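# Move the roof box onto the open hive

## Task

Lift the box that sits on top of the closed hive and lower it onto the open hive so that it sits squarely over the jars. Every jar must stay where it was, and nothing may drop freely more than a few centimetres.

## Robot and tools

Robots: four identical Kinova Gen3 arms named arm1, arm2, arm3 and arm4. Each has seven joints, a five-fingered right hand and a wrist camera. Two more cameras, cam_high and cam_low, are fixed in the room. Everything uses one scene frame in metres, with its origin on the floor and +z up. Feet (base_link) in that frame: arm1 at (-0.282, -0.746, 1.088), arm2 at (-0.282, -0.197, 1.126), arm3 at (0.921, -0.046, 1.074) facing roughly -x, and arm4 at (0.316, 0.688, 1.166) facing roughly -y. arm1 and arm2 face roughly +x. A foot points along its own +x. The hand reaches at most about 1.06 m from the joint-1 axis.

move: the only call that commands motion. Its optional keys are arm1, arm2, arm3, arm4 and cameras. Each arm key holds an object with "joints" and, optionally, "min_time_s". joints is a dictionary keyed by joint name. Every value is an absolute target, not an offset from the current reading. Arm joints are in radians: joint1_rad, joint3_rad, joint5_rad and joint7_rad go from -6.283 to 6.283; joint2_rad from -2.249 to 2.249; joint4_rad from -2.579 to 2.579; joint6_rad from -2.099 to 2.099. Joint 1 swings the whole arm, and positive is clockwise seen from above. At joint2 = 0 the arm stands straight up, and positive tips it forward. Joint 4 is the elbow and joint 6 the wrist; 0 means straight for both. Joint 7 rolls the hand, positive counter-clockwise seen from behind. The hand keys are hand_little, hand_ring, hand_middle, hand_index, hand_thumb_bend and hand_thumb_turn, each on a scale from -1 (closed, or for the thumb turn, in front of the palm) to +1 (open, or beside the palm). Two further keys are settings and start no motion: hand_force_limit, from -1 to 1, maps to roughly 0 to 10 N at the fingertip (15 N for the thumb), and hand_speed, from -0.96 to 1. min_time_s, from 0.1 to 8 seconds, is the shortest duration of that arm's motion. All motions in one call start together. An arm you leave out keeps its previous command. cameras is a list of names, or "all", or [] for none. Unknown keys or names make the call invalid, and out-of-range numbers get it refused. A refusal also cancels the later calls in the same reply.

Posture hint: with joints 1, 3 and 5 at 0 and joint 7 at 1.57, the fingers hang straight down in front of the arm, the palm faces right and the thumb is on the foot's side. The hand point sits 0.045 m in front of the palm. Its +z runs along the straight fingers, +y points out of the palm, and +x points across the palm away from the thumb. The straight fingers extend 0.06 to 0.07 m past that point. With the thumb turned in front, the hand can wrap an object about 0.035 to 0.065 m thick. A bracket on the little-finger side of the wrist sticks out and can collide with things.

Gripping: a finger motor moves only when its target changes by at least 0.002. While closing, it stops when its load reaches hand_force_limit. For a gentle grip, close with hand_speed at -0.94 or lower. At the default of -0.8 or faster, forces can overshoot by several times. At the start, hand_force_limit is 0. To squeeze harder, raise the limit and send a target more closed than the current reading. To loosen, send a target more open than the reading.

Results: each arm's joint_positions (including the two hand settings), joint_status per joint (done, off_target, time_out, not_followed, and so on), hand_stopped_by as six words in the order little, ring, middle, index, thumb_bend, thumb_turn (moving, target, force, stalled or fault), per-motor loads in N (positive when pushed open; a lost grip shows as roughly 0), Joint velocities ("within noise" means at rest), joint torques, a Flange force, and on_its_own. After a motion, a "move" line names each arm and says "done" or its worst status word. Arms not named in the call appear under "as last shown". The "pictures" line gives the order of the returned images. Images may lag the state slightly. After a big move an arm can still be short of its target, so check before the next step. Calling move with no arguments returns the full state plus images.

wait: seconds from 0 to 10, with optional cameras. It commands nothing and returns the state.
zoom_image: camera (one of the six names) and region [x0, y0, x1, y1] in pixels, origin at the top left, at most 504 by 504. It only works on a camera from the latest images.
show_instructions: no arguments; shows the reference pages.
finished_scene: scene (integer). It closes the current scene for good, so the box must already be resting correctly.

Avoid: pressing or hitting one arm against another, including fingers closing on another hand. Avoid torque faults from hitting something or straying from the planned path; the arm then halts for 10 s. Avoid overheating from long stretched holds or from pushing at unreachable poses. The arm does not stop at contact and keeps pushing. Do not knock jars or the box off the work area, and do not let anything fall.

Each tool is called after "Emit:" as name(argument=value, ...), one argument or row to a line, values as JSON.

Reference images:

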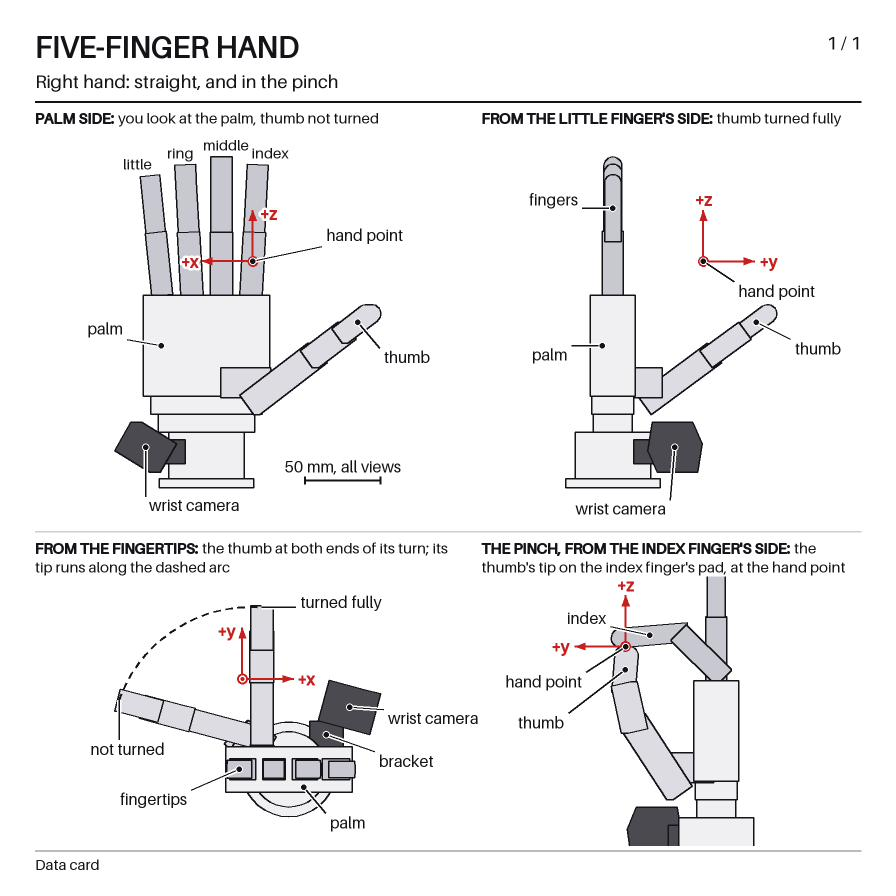

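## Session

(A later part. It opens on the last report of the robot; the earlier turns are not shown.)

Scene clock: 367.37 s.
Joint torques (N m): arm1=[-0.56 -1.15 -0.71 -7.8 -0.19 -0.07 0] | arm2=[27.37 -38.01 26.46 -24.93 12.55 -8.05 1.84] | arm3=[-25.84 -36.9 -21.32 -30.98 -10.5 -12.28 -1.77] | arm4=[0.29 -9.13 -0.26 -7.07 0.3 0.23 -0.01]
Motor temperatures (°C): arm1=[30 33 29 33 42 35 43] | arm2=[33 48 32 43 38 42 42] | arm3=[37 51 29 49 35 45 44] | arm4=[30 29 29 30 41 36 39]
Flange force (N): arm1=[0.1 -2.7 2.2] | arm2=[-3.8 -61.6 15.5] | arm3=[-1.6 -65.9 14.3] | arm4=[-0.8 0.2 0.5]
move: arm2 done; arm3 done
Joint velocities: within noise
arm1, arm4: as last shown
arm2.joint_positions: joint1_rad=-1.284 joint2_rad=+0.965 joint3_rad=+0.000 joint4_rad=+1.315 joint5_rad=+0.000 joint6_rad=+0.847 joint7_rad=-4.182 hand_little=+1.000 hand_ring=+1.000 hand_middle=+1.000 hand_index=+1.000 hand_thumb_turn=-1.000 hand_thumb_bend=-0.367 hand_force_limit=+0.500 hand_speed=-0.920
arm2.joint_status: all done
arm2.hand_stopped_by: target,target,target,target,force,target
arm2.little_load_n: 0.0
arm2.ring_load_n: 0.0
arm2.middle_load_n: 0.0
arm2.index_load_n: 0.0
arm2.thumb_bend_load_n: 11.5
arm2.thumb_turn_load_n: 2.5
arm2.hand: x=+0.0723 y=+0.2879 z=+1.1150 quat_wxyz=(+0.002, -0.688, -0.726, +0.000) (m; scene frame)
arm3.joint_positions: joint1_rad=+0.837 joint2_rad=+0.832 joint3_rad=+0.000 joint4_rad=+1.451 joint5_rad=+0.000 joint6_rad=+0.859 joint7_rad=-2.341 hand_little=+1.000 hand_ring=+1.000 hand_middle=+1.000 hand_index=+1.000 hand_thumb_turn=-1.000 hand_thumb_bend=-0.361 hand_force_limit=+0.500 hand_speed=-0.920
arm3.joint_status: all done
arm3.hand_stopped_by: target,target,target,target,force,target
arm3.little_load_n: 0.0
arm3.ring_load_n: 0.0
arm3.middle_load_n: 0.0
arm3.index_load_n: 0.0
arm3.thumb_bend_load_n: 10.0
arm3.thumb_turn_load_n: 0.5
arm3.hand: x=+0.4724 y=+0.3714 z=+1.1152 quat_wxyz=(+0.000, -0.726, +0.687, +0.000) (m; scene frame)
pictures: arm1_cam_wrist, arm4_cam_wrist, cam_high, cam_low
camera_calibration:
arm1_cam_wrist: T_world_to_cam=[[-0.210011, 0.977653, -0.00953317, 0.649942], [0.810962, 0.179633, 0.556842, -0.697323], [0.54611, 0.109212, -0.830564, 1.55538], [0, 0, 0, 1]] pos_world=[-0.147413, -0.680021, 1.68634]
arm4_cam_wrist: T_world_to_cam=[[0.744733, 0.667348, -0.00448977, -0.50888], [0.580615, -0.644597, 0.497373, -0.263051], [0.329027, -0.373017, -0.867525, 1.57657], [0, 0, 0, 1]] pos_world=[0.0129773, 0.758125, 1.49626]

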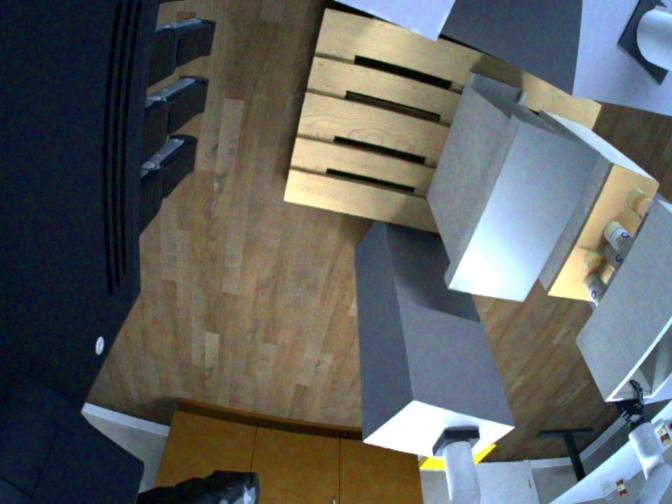

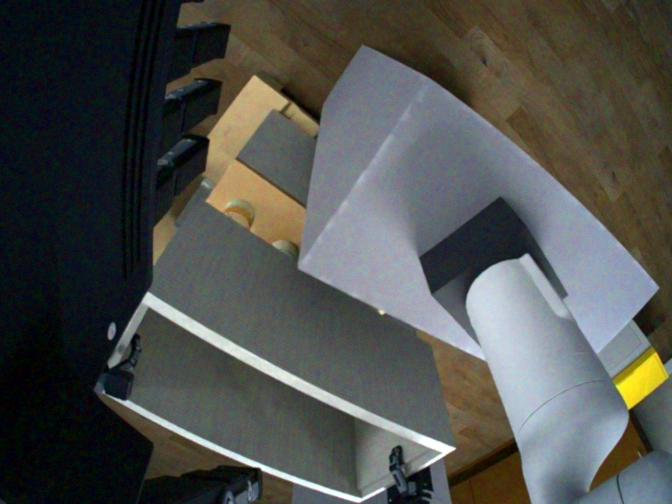

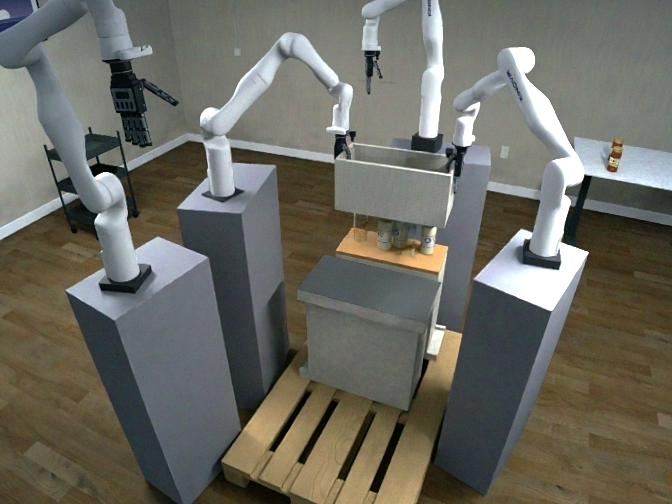

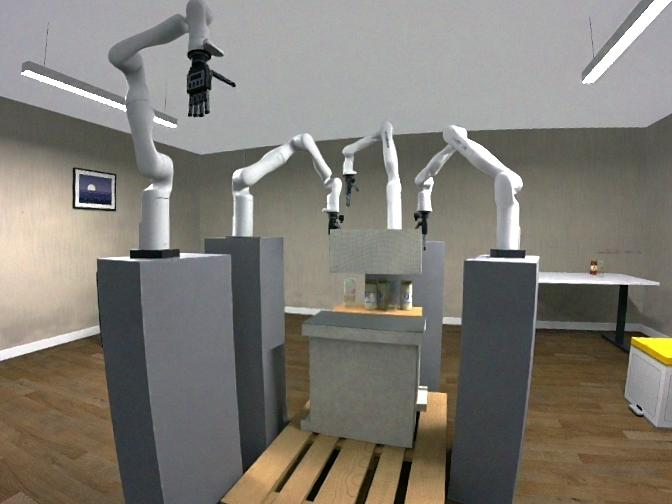

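Emit:
move(
  arm2={"joints": {"joint1_rad": -1.2790, "joint2_rad": 1.0683, "joint4_rad": 1.2887, "joint6_rad": 0.7695, "joint7_rad": -4.2122}, "min_time_s": 2},
  arm3={"joints": {"joint1_rad": 0.8238, "joint2_rad": 0.9004, "joint4_rad": 1.5303, "joint6_rad": 0.7109, "joint7_rad": -2.3898}, "min_time_s": 2},
  cameras=["cam_high", "arm4_cam_wrist", "cam_low", "arm1_cam_wrist"],
)

Scene clock: 436.70 s.
Joint torques (N m): arm1=[-0.47 -1.21 -0.81 -7.87 -0.11 -0.09 -0.03] | arm2=[26.35 -39.32 26.02 -22.89 11.31 -7.07 1.73] | arm3=[-22.49 -38.84 -19.31 -30.67 -8.41 -12.07 -1.66] | arm4=[0.33 -9.13 -0.3 -7.07 0.32 0.22 0.02]
Motor temperatures (°C): arm1=[30 33 29 33 42 35 43] | arm2=[35 47 34 44 41 41 41] | arm3=[39 51 30 49 35 44 44] | arm4=[30 29 29 30 41 36 39]
Flange force (N): arm1=[0.0 -3.0 2.4] | arm2=[-3.3 -57.3 15.3] | arm3=[-1.7 -61.7 14.1] | arm4=[-0.9 0.2 0.5]
move: arm2 done; arm3 done
Joint velocities: within noise
arm1, arm4: as last shown
arm2.joint_positions: joint1_rad=-1.279 joint2_rad=+1.068 joint3_rad=+0.000 joint4_rad=+1.289 joint5_rad=+0.000 joint6_rad=+0.769 joint7_rad=-4.212 hand_little=+1.000 hand_ring=+1.000 hand_middle=+1.000 hand_index=+1.000 hand_thumb_turn=-1.000 hand_thumb_bend=-0.367 hand_force_limit=+0.500 hand_speed=-0.920
arm2.joint_status: all done
arm2.hand_stopped_by: target,target,target,target,force,target
arm2.little_load_n: 0.0
arm2.ring_load_n: 0.0
arm2.middle_load_n: 0.0
arm2.index_load_n: 0.0
arm2.thumb_bend_load_n: 11.5
arm2.thumb_turn_load_n: 2.5
arm2.hand: x=+0.0759 y=+0.2895 z=+1.0600 quat_wxyz=(+0.002, -0.700, -0.714, +0.000) (m; scene frame)
arm3.joint_positions: joint1_rad=+0.824 joint2_rad=+0.900 joint3_rad=+0.000 joint4_rad=+1.530 joint5_rad=+0.000 joint6_rad=+0.711 joint7_rad=-2.390 hand_little=+1.000 hand_ring=+1.000 hand_middle=+1.000 hand_index=+1.000 hand_thumb_turn=-1.000 hand_thumb_bend=-0.361 hand_force_limit=+0.500 hand_speed=-0.920
arm3.joint_status: all done
arm3.hand_stopped_by: target,target,target,target,force,target
arm3.little_load_n: 0.0
arm3.ring_load_n: 0.0
arm3.middle_load_n: 0.0
arm3.index_load_n: 0.0
arm3.thumb_bend_load_n: 10.0
arm3.thumb_turn_load_n: 0.0
arm3.hand: x=+0.4788 y=+0.3588 z=+1.0602 quat_wxyz=(+0.000, -0.714, +0.700, +0.000) (m; scene frame)
pictures: arm1_cam_wrist, arm4_cam_wrist, cam_high, cam_low
camera_calibration:
arm1_cam_wrist: T_world_to_cam=[[-0.210011, 0.977653, -0.00953317, 0.649942], [0.810962, 0.179633, 0.556842, -0.697323], [0.54611, 0.109212, -0.830564, 1.55538], [0, 0, 0, 1]] pos_world=[-0.147413, -0.680021, 1.68634]
arm4_cam_wrist: T_world_to_cam=[[0.744733, 0.667348, -0.00448977, -0.50888], [0.580615, -0.644597, 0.497373, -0.263051], [0.329027, -0.373017, -0.867525, 1.57657], [0, 0, 0, 1]] pos_world=[0.0129773, 0.758125, 1.49626]

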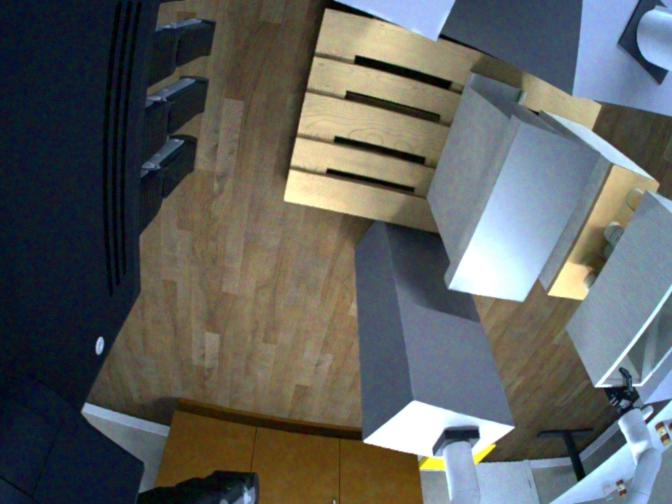

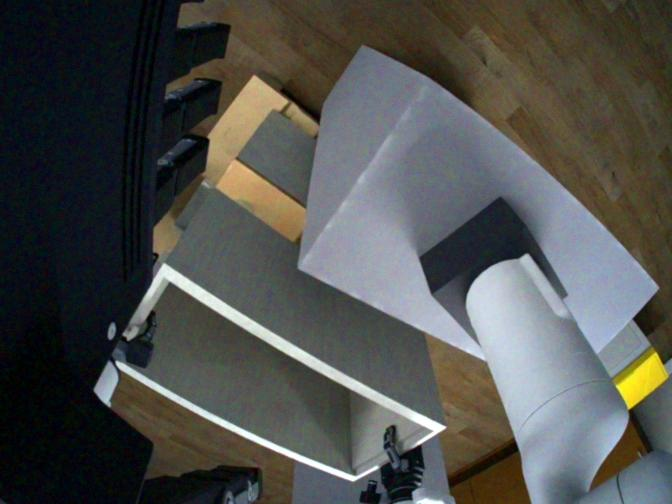

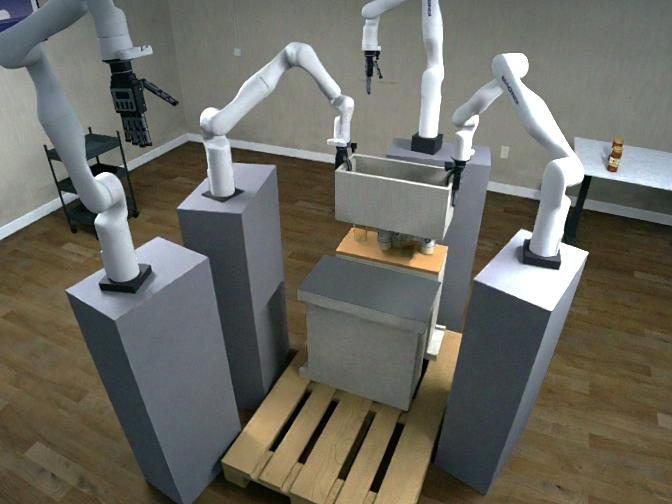

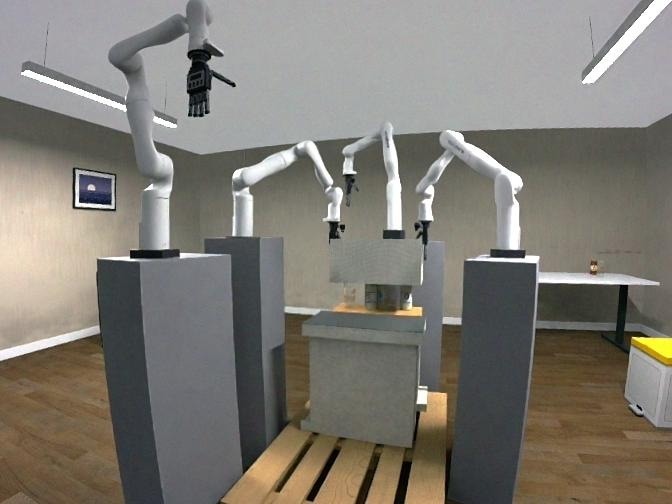

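Emit:
move(
  arm2={"joints": {"joint1_rad": -1.2785, "joint2_rad": 1.1797, "joint4_rad": 1.2609, "joint6_rad": 0.6860, "joint7_rad": -4.2117}, "min_time_s": 1.8},
  arm3={"joints": {"joint1_rad": 0.8238, "joint2_rad": 1.0136, "joint4_rad": 1.5272, "joint6_rad": 0.6008, "joint7_rad": -2.3898}, "min_time_s": 1.8},
  cameras=[],
)

Emit:
move(
  arm2={"joints": {"joint1_rad": -1.2781, "joint2_rad": 1.2998, "joint4_rad": 1.2037, "joint6_rad": 0.6231, "joint7_rad": -4.2112}, "min_time_s": 1.8},
  arm3={"joints": {"joint1_rad": 0.8238, "joint2_rad": 1.1351, "joint4_rad": 1.4968, "joint6_rad": 0.5097, "joint7_rad": -2.3898}, "min_time_s": 1.8},
  cameras=["cam_high", "arm4_cam_wrist", "arm1_cam_wrist", "cam_low"],
)

Emit:
zoom_image(
  camera="cam_high",
  region=[325, 215, 365, 260],
)

Emit:
zoom_image(
  camera="cam_high",
  region=[425, 235, 465, 280],
)

Emit:
zoom_image(
  camera="arm4_cam_wrist",
  region=[190, 135, 270, 195],
)

Emit:
zoom_image(
  camera="arm1_cam_wrist",
  region=[530, 270, 590, 320],
)

Emit:
zoom_image(
  camera="arm1_cam_wrist",
  region=[602, 145, 672, 195],
)

Scene clock: 458.20 s.
Joint torques (N m): arm1=[-0.57 -1.05 -0.7 -7.94 -0.1 -0.07 -0.02] | arm2=[24.87 -40.86 25.31 -21.72 9.85 -6.67 1.54] | arm3=[-21.11 -41.2 -18.81 -29.19 -7.16 -11.44 -1.68] | arm4=[0.3 -9.18 -0.28 -7.09 0.31 0.19 -0.01]
Motor temperatures (°C): arm1=[30 33 29 33 42 35 43] | arm2=[36 48 35 43 41 41 41] | arm3=[40 51 31 49 35 44 44] | arm4=[30 29 29 30 41 36 39]
Flange force (N): arm1=[0.5 -2.7 2.8] | arm2=[-3.0 -53.8 15.1] | arm3=[-1.7 -58.2 13.9] | arm4=[-0.7 0.2 0.5]
move: arm2 done; arm3 done
Joint velocities: within noise
arm1: as last shown
arm2.joint_positions: joint1_rad=-1.278 joint2_rad=+1.180 joint3_rad=+0.000 joint4_rad=+1.261 joint5_rad=+0.000 joint6_rad=+0.686 joint7_rad=-4.212 hand_little=+1.000 hand_ring=+1.000 hand_middle=+1.000 hand_index=+1.000 hand_thumb_turn=-1.000 hand_thumb_bend=-0.367 hand_force_limit=+0.500 hand_speed=-0.920
arm2.joint_status: all done
arm2.hand_stopped_by: target,target,target,target,force,target
arm2.little_load_n: 0.0
arm2.ring_load_n: 0.0
arm2.middle_load_n: 0.0
arm2.index_load_n: 0.0
arm2.thumb_bend_load_n: 11.5
arm2.thumb_turn_load_n: 2.5
arm2.hand: x=+0.0760 y=+0.2895 z=+1.0000 quat_wxyz=(+0.002, -0.700, -0.714, +0.000) (m; scene frame)
arm3.joint_positions: joint1_rad=+0.824 joint2_rad=+1.014 joint3_rad=+0.000 joint4_rad=+1.527 joint5_rad=+0.000 joint6_rad=+0.601 joint7_rad=-2.390 hand_little=+1.000 hand_ring=+1.000 hand_middle=+1.000 hand_index=+1.000 hand_thumb_turn=-1.000 hand_thumb_bend=-0.361 hand_force_limit=+0.500 hand_speed=-0.920
arm3.joint_status: all done
arm3.hand_stopped_by: target,target,target,target,force,target
arm3.little_load_n: 0.0
arm3.ring_load_n: 0.0
arm3.middle_load_n: 0.0
arm3.index_load_n: 0.0
arm3.thumb_bend_load_n: 10.5
arm3.thumb_turn_load_n: 0.5
arm3.hand: x=+0.4787 y=+0.3588 z=+1.0002 quat_wxyz=(+0.000, -0.714, +0.700, +0.000) (m; scene frame)
arm4.joint_positions: joint1_rad=+1.453 joint2_rad=+0.117 joint3_rad=+0.000 joint4_rad=+1.934 joint5_rad=+0.000 joint6_rad=+1.086 joint7_rad=+0.462 hand_little=+1.000 hand_ring=+1.000 hand_middle=+1.000 hand_index=+1.000 hand_thumb_turn=+1.000 hand_thumb_bend=+1.000 hand_force_limit=+0.000 hand_speed=-0.800
arm4.joint_status: not commanded
arm4.hand_stopped_by: target,target,target,target,target,target
arm4.little_load_n: 0.0
arm4.ring_load_n: 0.0
arm4.middle_load_n: 0.0
arm4.index_load_n: 0.0
arm4.thumb_bend_load_n: 0.0
arm4.thumb_turn_load_n: 0.0
arm4.hand: x=+0.0534 y=+0.7147 z=+1.3993 quat_wxyz=(-0.004, -0.525, -0.851, +0.007) (m; scene frame)
pictures: none
No camera images: "cameras" was empty.

Scene clock: 460.30 s.
Joint torques (N m): arm1=[-0.53 -1.11 -0.75 -7.9 -0.1 -0.1 0.04] | arm2=[23.23 -41.92 24.18 -20.39 8.67 -6.13 1.42] | arm3=[-19.57 -43.16 -17.9 -27.39 -6.07 -10.74 -1.65] | arm4=[0.25 -9.12 -0.3 -7.06 0.26 0.21 0]
Motor temperatures (°C): arm1=[30 33 29 33 42 35 43] | arm2=[36 48 35 43 41 41 41] | arm3=[40 52 31 49 35 44 44] | arm4=[30 29 29 30 41 36 39]
Flange force (N): arm1=[0.3 -2.6 2.5] | arm2=[-2.9 -50.2 14.9] | arm3=[-1.6 -54.3 13.9] | arm4=[-0.7 0.2 0.4]
move: arm2 done; arm3 done
Joint velocities: within noise
arm1, arm4: as last shown
arm1.thumb_turn_load_n: -0.5
arm2.joint_positions: joint1_rad=-1.278 joint2_rad=+1.300 joint3_rad=+0.000 joint4_rad=+1.204 joint5_rad=+0.000 joint6_rad=+0.623 joint7_rad=-4.211 hand_little=+1.000 hand_ring=+1.000 hand_middle=+1.000 hand_index=+1.000 hand_thumb_turn=-1.000 hand_thumb_bend=-0.367 hand_force_limit=+0.500 hand_speed=-0.920
arm2.joint_status: all done
arm2.hand_stopped_by: target,target,target,target,force,target
arm2.little_load_n: 0.0
arm2.ring_load_n: 0.0
arm2.middle_load_n: 0.0
arm2.index_load_n: 0.0
arm2.thumb_bend_load_n: 11.5
arm2.thumb_turn_load_n: 2.0
arm2.hand: x=+0.0760 y=+0.2895 z=+0.9399 quat_wxyz=(+0.002, -0.700, -0.714, +0.000) (m; scene frame)
arm3.joint_positions: joint1_rad=+0.824 joint2_rad=+1.135 joint3_rad=+0.000 joint4_rad=+1.497 joint5_rad=+0.000 joint6_rad=+0.510 joint7_rad=-2.390 hand_little=+1.000 hand_ring=+1.000 hand_middle=+1.000 hand_index=+1.000 hand_thumb_turn=-1.000 hand_thumb_bend=-0.361 hand_force_limit=+0.500 hand_speed=-0.920
arm3.joint_status: all done
arm3.hand_stopped_by: target,target,target,target,force,target
arm3.little_load_n: 0.0
arm3.ring_load_n: 0.0
arm3.middle_load_n: 0.5
arm3.index_load_n: 0.0
arm3.thumb_bend_load_n: 10.0
arm3.thumb_turn_load_n: 0.5
arm3.hand: x=+0.4788 y=+0.3588 z=+0.9402 quat_wxyz=(+0.000, -0.714, +0.700, +0.000) (m; scene frame)
arm4.little_load_n: 0.5
pictures: arm1_cam_wrist, arm4_cam_wrist, cam_high, cam_low
camera_calibration:
arm1_cam_wrist: T_world_to_cam=[[-0.210011, 0.977653, -0.00953317, 0.649942], [0.810962, 0.179633, 0.556842, -0.697323], [0.54611, 0.109212, -0.830564, 1.55538], [0, 0, 0, 1]] pos_world=[-0.147413, -0.680021, 1.68634]
arm4_cam_wrist: T_world_to_cam=[[0.744733, 0.667348, -0.00448977, -0.50888], [0.580615, -0.644597, 0.497373, -0.263051], [0.329027, -0.373017, -0.867525, 1.57657], [0, 0, 0, 1]] pos_world=[0.0129773, 0.758125, 1.49626]

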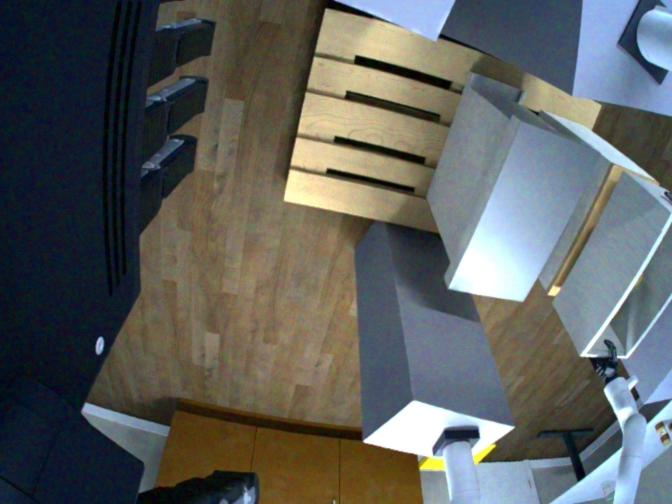

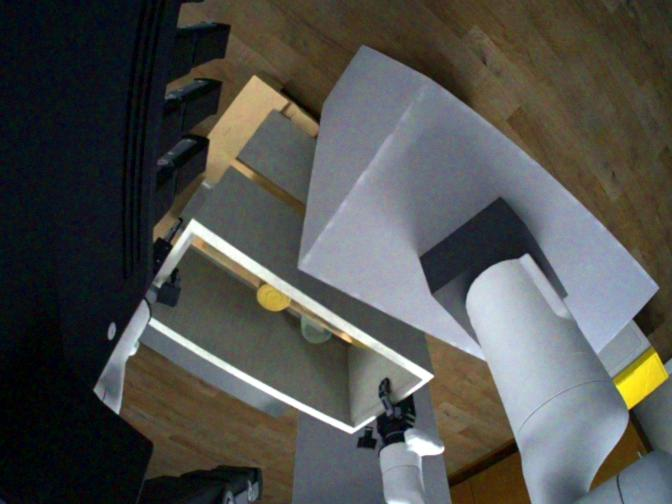

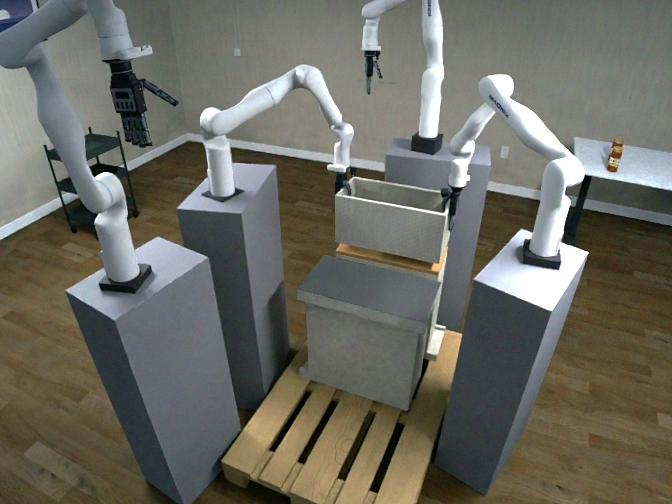

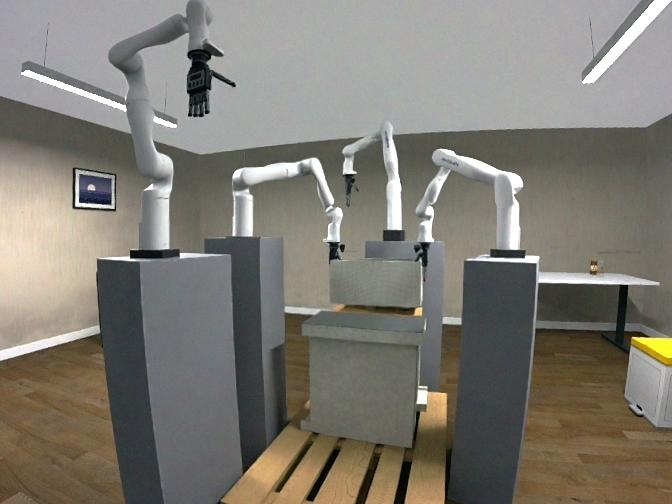

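Scaled by 11.200 from the camera's 672x504 image, which has a finer 960x720 frame.

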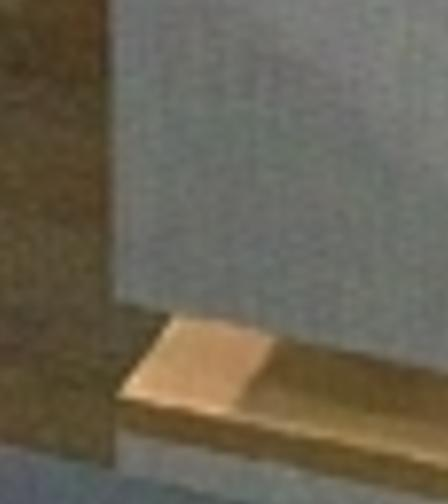

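Scaled by 11.200 from the camera's 672x504 image, which has a finer 960x720 frame.

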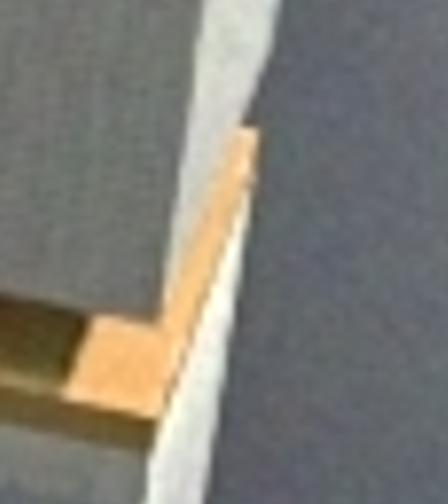

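Scaled by 6.300 from the camera's 672x504 image, which has a finer 960x720 frame.

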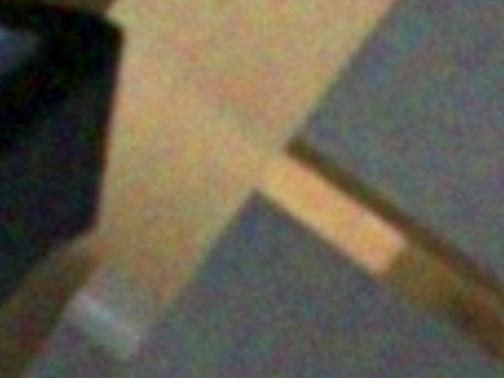

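Scaled by 8.400 from the camera's 672x504 image, which has a finer 960x720 frame.

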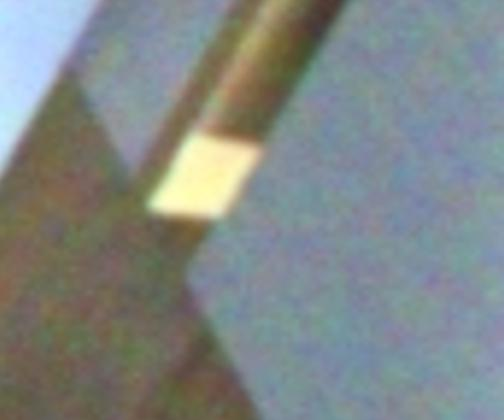

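Scaled by 7.200 from the camera's 672x504 image, which has a finer 960x720 frame.

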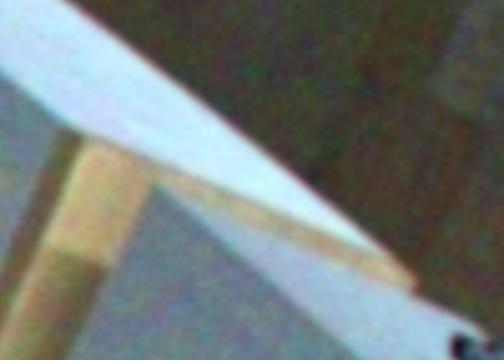

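Emit:
move(
  arm2={"joints": {"joint1_rad": -1.2734, "joint2_rad": 1.3476, "joint4_rad": 1.1858, "joint6_rad": 0.5931, "joint7_rad": -4.1955}, "min_time_s": 1.8},
  arm3={"joints": {"joint1_rad": 0.8271, "joint2_rad": 1.1883, "joint4_rad": 1.4733, "joint6_rad": 0.4799, "joint7_rad": -2.3755}, "min_time_s": 1.8},
  cameras=["cam_high", "arm4_cam_wrist", "arm1_cam_wrist"],
)

Emit:
zoom_image(
  camera="cam_high",
  region=[325, 225, 360, 260],
)

Emit:
zoom_image(
  camera="cam_high",
  region=[420, 240, 460, 280],
)

Emit:
zoom_image(
  camera="arm4_cam_wrist",
  region=[210, 135, 270, 185],
)

Emit:
zoom_image(
  camera="arm1_cam_wrist",
  region=[530, 270, 590, 320],
)

Emit:
zoom_image(
  camera="arm1_cam_wrist",
  region=[602, 145, 672, 195],
)

Scene clock: 514.03 s.
Joint torques (N m): arm1=[-0.63 -1.08 -0.76 -7.85 -0.13 -0.09 -0.01] | arm2=[22.38 -42.57 23.6 -20.36 8.16 -6.18 1.43] | arm3=[-19.52 -43.83 -18.11 -26.49 -5.79 -10.4 -1.58] | arm4=[0.33 -9.12 -0.28 -7.1 0.3 0.2 -0.05]
Motor temperatures (°C): arm1=[30 33 29 33 42 35 43] | arm2=[36 48 35 43 41 41 42] | arm3=[40 54 32 48 36 45 44] | arm4=[30 30 29 30 41 36 39]
Flange force (N): arm1=[0.3 -2.9 2.4] | arm2=[-3.2 -49.5 14.7] | arm3=[-1.7 -53.1 13.9] | arm4=[-0.8 0.3 0.5]
move: arm2 done; arm3 done
Joint velocities: within noise
arm1, arm4: as last shown
arm1.thumb_turn_load_n: 0.0
arm2.joint_positions: joint1_rad=-1.273 joint2_rad=+1.348 joint3_rad=+0.000 joint4_rad=+1.186 joint5_rad=+0.000 joint6_rad=+0.593 joint7_rad=-4.196 hand_little=+1.000 hand_ring=+1.000 hand_middle=+1.000 hand_index=+1.000 hand_thumb_turn=-1.000 hand_thumb_bend=-0.367 hand_force_limit=+0.500 hand_speed=-0.920
arm2.joint_status: all done
arm2.hand_stopped_by: target,target,target,target,force,target
arm2.little_load_n: 0.0
arm2.ring_load_n: 0.0
arm2.middle_load_n: 0.0
arm2.index_load_n: 0.0
arm2.thumb_bend_load_n: 11.0
arm2.thumb_turn_load_n: 2.0
arm2.hand: x=+0.0772 y=+0.2862 z=+0.9150 quat_wxyz=(+0.002, -0.696, -0.718, +0.000) (m; scene frame)
arm3.joint_positions: joint1_rad=+0.827 joint2_rad=+1.188 joint3_rad=+0.000 joint4_rad=+1.473 joint5_rad=+0.000 joint6_rad=+0.480 joint7_rad=-2.376 hand_little=+1.000 hand_ring=+1.000 hand_middle=+1.000 hand_index=+1.000 hand_thumb_turn=-1.000 hand_thumb_bend=-0.361 hand_force_limit=+0.500 hand_speed=-0.920
arm3.joint_status: all done
arm3.hand_stopped_by: target,target,target,target,force,target
arm3.little_load_n: 0.0
arm3.ring_load_n: 0.0
arm3.middle_load_n: 0.0
arm3.index_load_n: 0.0
arm3.thumb_bend_load_n: 10.5
arm3.thumb_turn_load_n: 0.5
arm3.hand: x=+0.4792 y=+0.3599 z=+0.9152 quat_wxyz=(+0.000, -0.718, +0.696, +0.000) (m; scene frame)
arm4.little_load_n: 0.0
arm4.thumb_turn_load_n: 0.5
pictures: arm1_cam_wrist, arm4_cam_wrist, cam_high
camera_calibration:
arm1_cam_wrist: T_world_to_cam=[[-0.210011, 0.977653, -0.00953317, 0.649942], [0.810962, 0.179633, 0.556842, -0.697323], [0.54611, 0.109212, -0.830564, 1.55538], [0, 0, 0, 1]] pos_world=[-0.147413, -0.680021, 1.68634]
arm4_cam_wrist: T_world_to_cam=[[0.744733, 0.667348, -0.00448977, -0.50888], [0.580615, -0.644597, 0.497373, -0.263051], [0.329027, -0.373017, -0.867525, 1.57657], [0, 0, 0, 1]] pos_world=[0.0129773, 0.758125, 1.49626]

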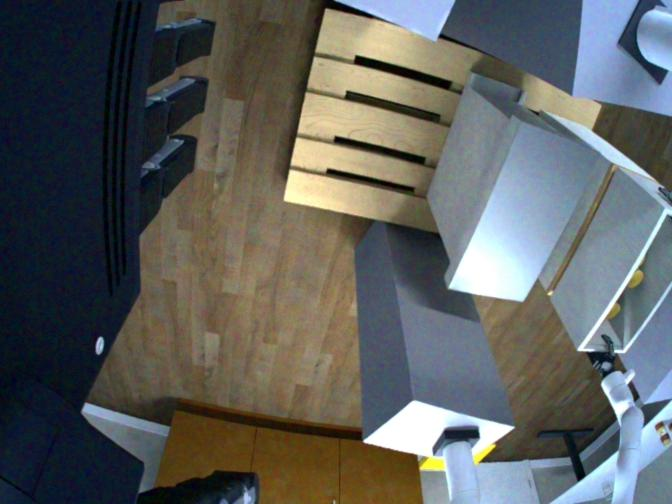

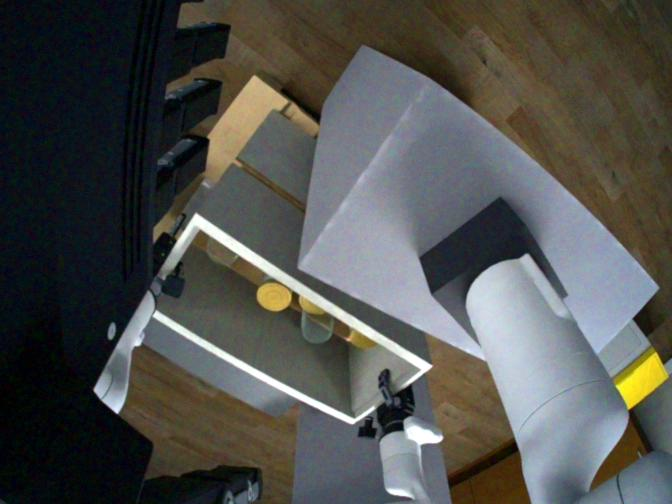

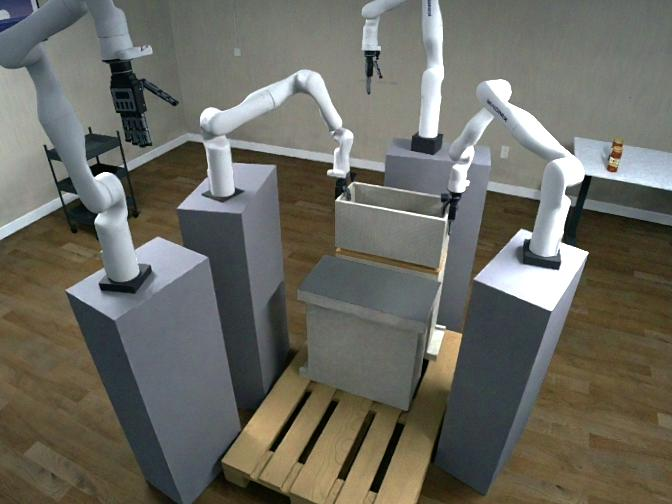

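Scaled by 14.400 from the camera's 672x504 image, which has a finer 960x720 frame.

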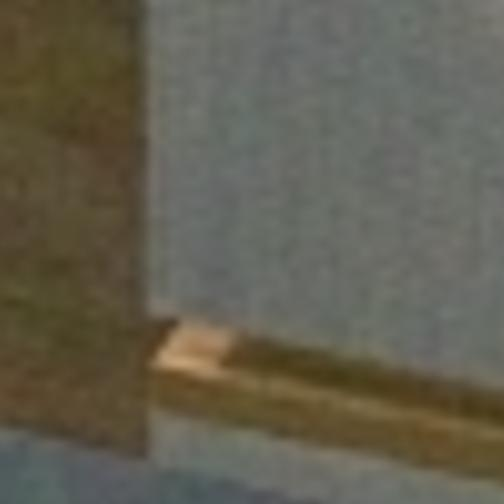

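Scaled by 12.600 from the camera's 672x504 image, which has a finer 960x720 frame.

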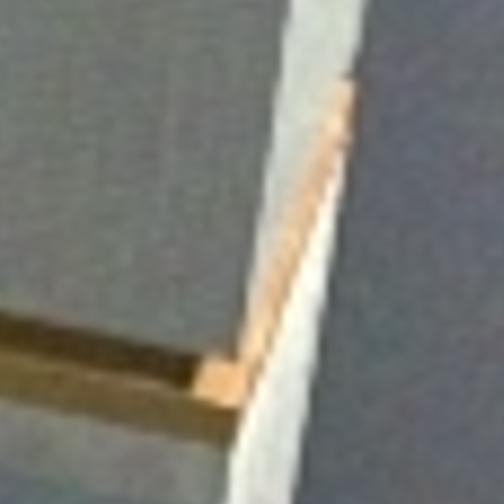

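Scaled by 8.400 from the camera's 672x504 image, which has a finer 960x720 frame.

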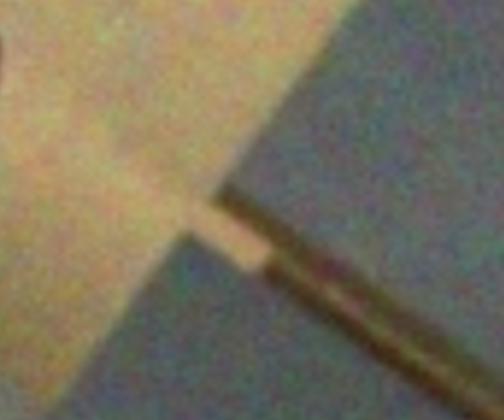

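Scaled by 8.400 from the camera's 672x504 image, which has a finer 960x720 frame.

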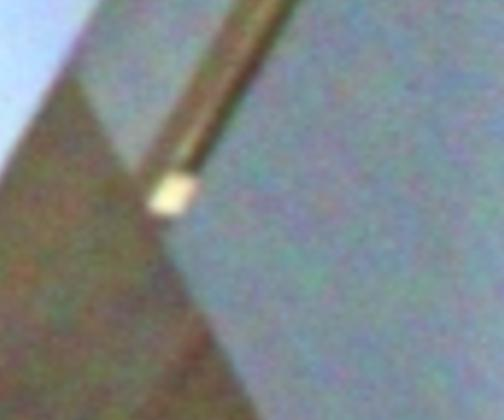

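Scaled by 7.200 from the camera's 672x504 image, which has a finer 960x720 frame.

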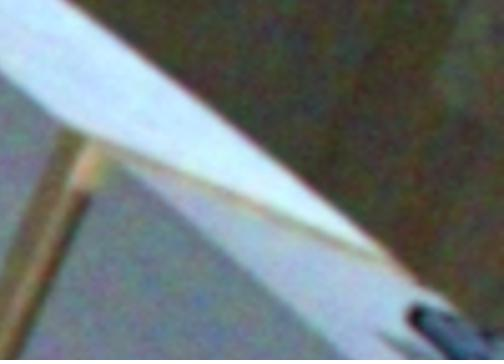

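Emit:
move(
  arm2={"joints": {"joint1_rad": -1.2733, "joint2_rad": 1.3690, "joint4_rad": 1.1712, "joint6_rad": 0.5863, "joint7_rad": -4.1954}, "min_time_s": 1.5},
  arm3={"joints": {"joint1_rad": 0.8271, "joint2_rad": 1.2096, "joint4_rad": 1.4637, "joint6_rad": 0.4683, "joint7_rad": -2.3755}, "min_time_s": 1.5},
  cameras=["cam_high", "arm4_cam_wrist", "arm1_cam_wrist"],
)

Emit:
zoom_image(
  camera="cam_high",
  region=[325, 225, 465, 285],
)

Emit:
zoom_image(
  camera="arm4_cam_wrist",
  region=[210, 135, 320, 215],
)

Emit:
zoom_image(
  camera="arm1_cam_wrist",
  region=[530, 150, 672, 320],
)

Emit:
zoom_image(
  camera="cam_high",
  region=[420, 240, 460, 280],
)

Scene clock: 573.73 s.
Joint torques (N m): arm1=[-0.59 -1.1 -0.74 -7.78 -0.1 -0.11 0.04] | arm2=[21.98 -42.65 23.14 -20.1 7.93 -6.03 1.39] | arm3=[-19.14 -44.04 -17.76 -26.14 -5.65 -10.19 -1.59] | arm4=[0.28 -9.15 -0.3 -7.08 0.31 0.24 -0.06]
Motor temperatures (°C): arm1=[30 33 29 33 42 35 43] | arm2=[38 49 35 42 41 42 42] | arm3=[40 56 32 48 36 45 44] | arm4=[29 30 29 30 41 36 39]
Flange force (N): arm1=[0.2 -2.6 2.0] | arm2=[-3.3 -48.7 14.6] | arm3=[-1.4 -52.4 13.9] | arm4=[-0.6 0.3 0.6]
move: arm2 done; arm3 done
Joint velocities: within noise
arm1, arm4: as last shown
arm1.little_load_n: -0.5
arm2.joint_positions: joint1_rad=-1.273 joint2_rad=+1.369 joint3_rad=+0.000 joint4_rad=+1.171 joint5_rad=+0.000 joint6_rad=+0.586 joint7_rad=-4.195 hand_little=+1.000 hand_ring=+1.000 hand_middle=+1.000 hand_index=+1.000 hand_thumb_turn=-1.000 hand_thumb_bend=-0.367 hand_force_limit=+0.500 hand_speed=-0.920
arm2.joint_status: all done
arm2.hand_stopped_by: target,target,target,target,force,target
arm2.little_load_n: 0.0
arm2.ring_load_n: 0.0
arm2.middle_load_n: 0.0
arm2.index_load_n: 0.0
arm2.thumb_bend_load_n: 11.5
arm2.thumb_turn_load_n: 2.0
arm2.hand: x=+0.0772 y=+0.2861 z=+0.9049 quat_wxyz=(+0.002, -0.696, -0.718, +0.000) (m; scene frame)
arm3.joint_positions: joint1_rad=+0.827 joint2_rad=+1.210 joint3_rad=+0.000 joint4_rad=+1.464 joint5_rad=+0.000 joint6_rad=+0.468 joint7_rad=-2.375 hand_little=+1.000 hand_ring=+1.000 hand_middle=+1.000 hand_index=+1.000 hand_thumb_turn=-1.000 hand_thumb_bend=-0.361 hand_force_limit=+0.500 hand_speed=-0.920
arm3.joint_status: all done
arm3.hand_stopped_by: target,target,target,target,force,target
arm3.little_load_n: 0.0
arm3.ring_load_n: 0.0
arm3.middle_load_n: 0.0
arm3.index_load_n: 0.0
arm3.thumb_bend_load_n: 10.5
arm3.thumb_turn_load_n: 0.5
arm3.hand: x=+0.4792 y=+0.3599 z=+0.9052 quat_wxyz=(+0.000, -0.718, +0.696, +0.000) (m; scene frame)
arm4.thumb_bend_load_n: -0.5
arm4.thumb_turn_load_n: 0.0
pictures: arm1_cam_wrist, arm4_cam_wrist, cam_high
camera_calibration:
arm1_cam_wrist: T_world_to_cam=[[-0.210011, 0.977653, -0.00953317, 0.649942], [0.810962, 0.179633, 0.556842, -0.697323], [0.54611, 0.109212, -0.830564, 1.55538], [0, 0, 0, 1]] pos_world=[-0.147413, -0.680021, 1.68634]
arm4_cam_wrist: T_world_to_cam=[[0.744733, 0.667348, -0.00448977, -0.50888], [0.580615, -0.644597, 0.497373, -0.263051], [0.329027, -0.373017, -0.867525, 1.57657], [0, 0, 0, 1]] pos_world=[0.0129773, 0.758125, 1.49626]

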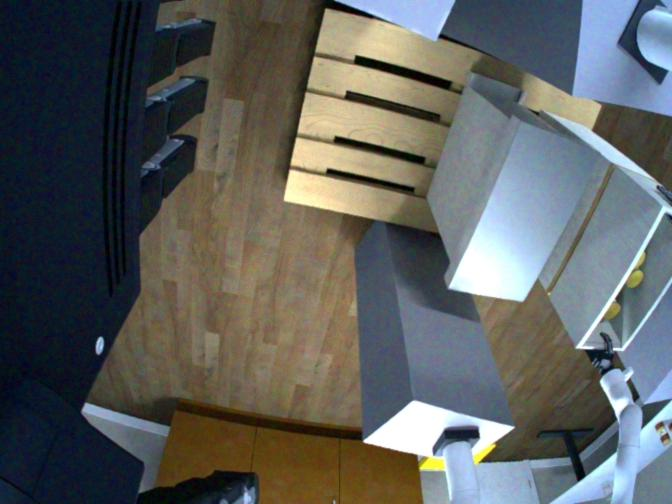

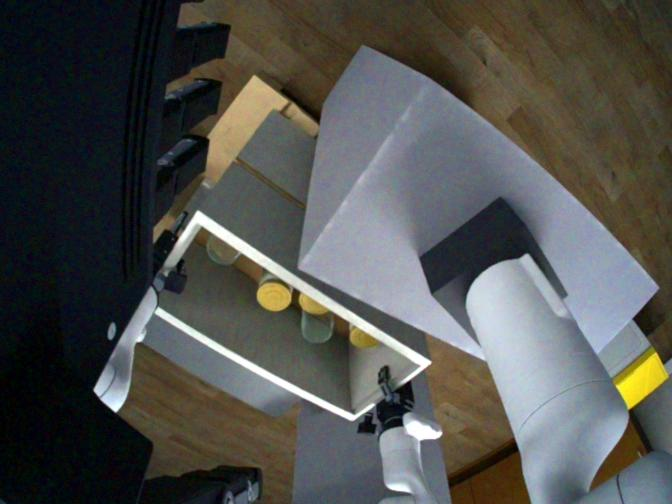

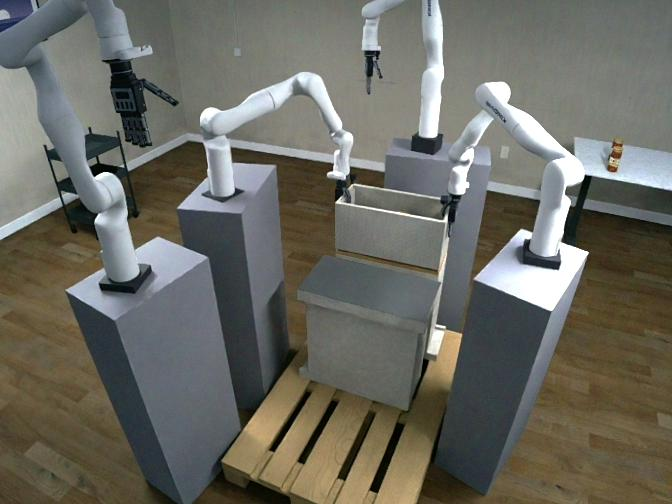

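Scaled by 3.600 from the camera's 672x504 image, which has a finer 960x720 frame.

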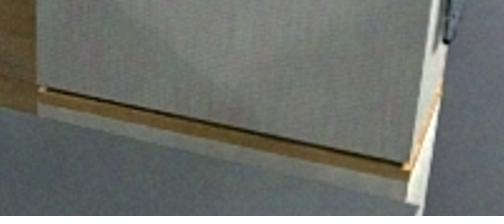

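Scaled by 4.582 from the camera's 672x504 image, which has a finer 960x720 frame.

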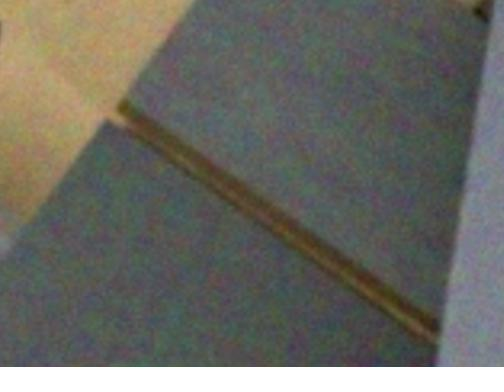

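Scaled by 2.965 from the camera's 672x504 image, which has a finer 960x720 frame.

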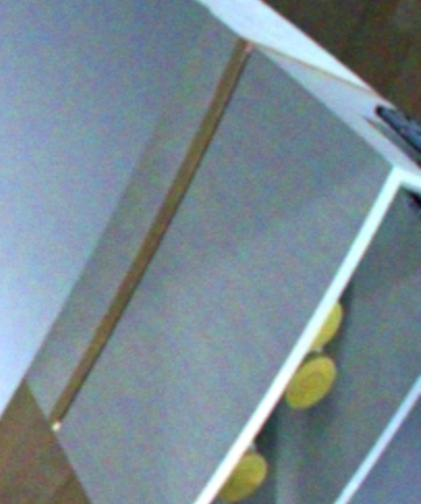

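Scaled by 12.600 from the camera's 672x504 image, which has a finer 960x720 frame.

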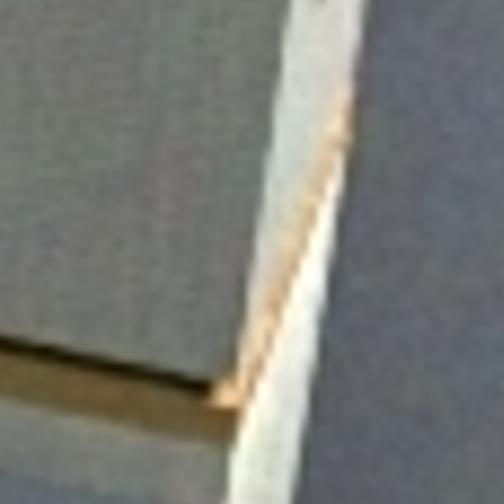

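Emit:
zoom_image(
  camera="cam_high",
  region=[320, 230, 350, 260],
)

Emit:
zoom_image(
  camera="arm4_cam_wrist",
  region=[215, 140, 255, 180],
)

Emit:
zoom_image(
  camera="arm1_cam_wrist",
  region=[532, 275, 572, 315],
)

Emit:
zoom_image(
  camera="arm1_cam_wrist",
  region=[602, 150, 672, 200],
)

Scaled by 16.800 from the camera's 672x504 image, which has a finer 960x720 frame.

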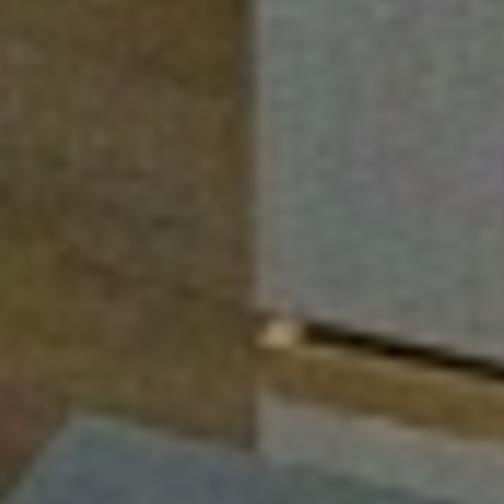

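Scaled by 12.600 from the camera's 672x504 image, which has a finer 960x720 frame.

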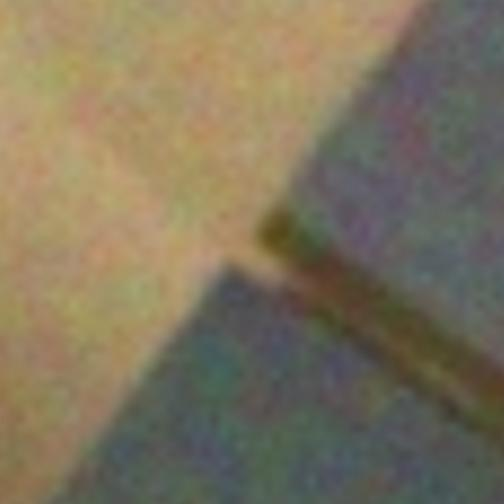

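Scaled by 12.600 from the camera's 672x504 image, which has a finer 960x720 frame.

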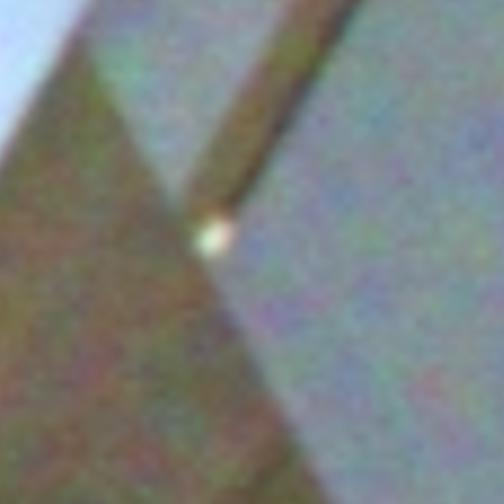

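Scaled by 7.200 from the camera's 672x504 image, which has a finer 960x720 frame.

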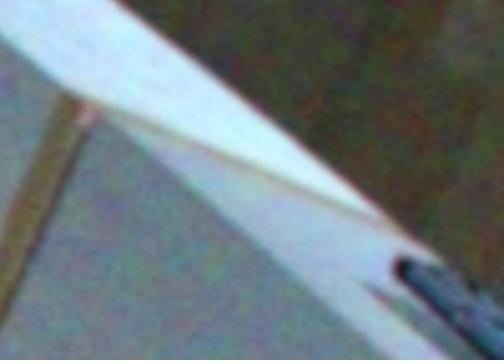

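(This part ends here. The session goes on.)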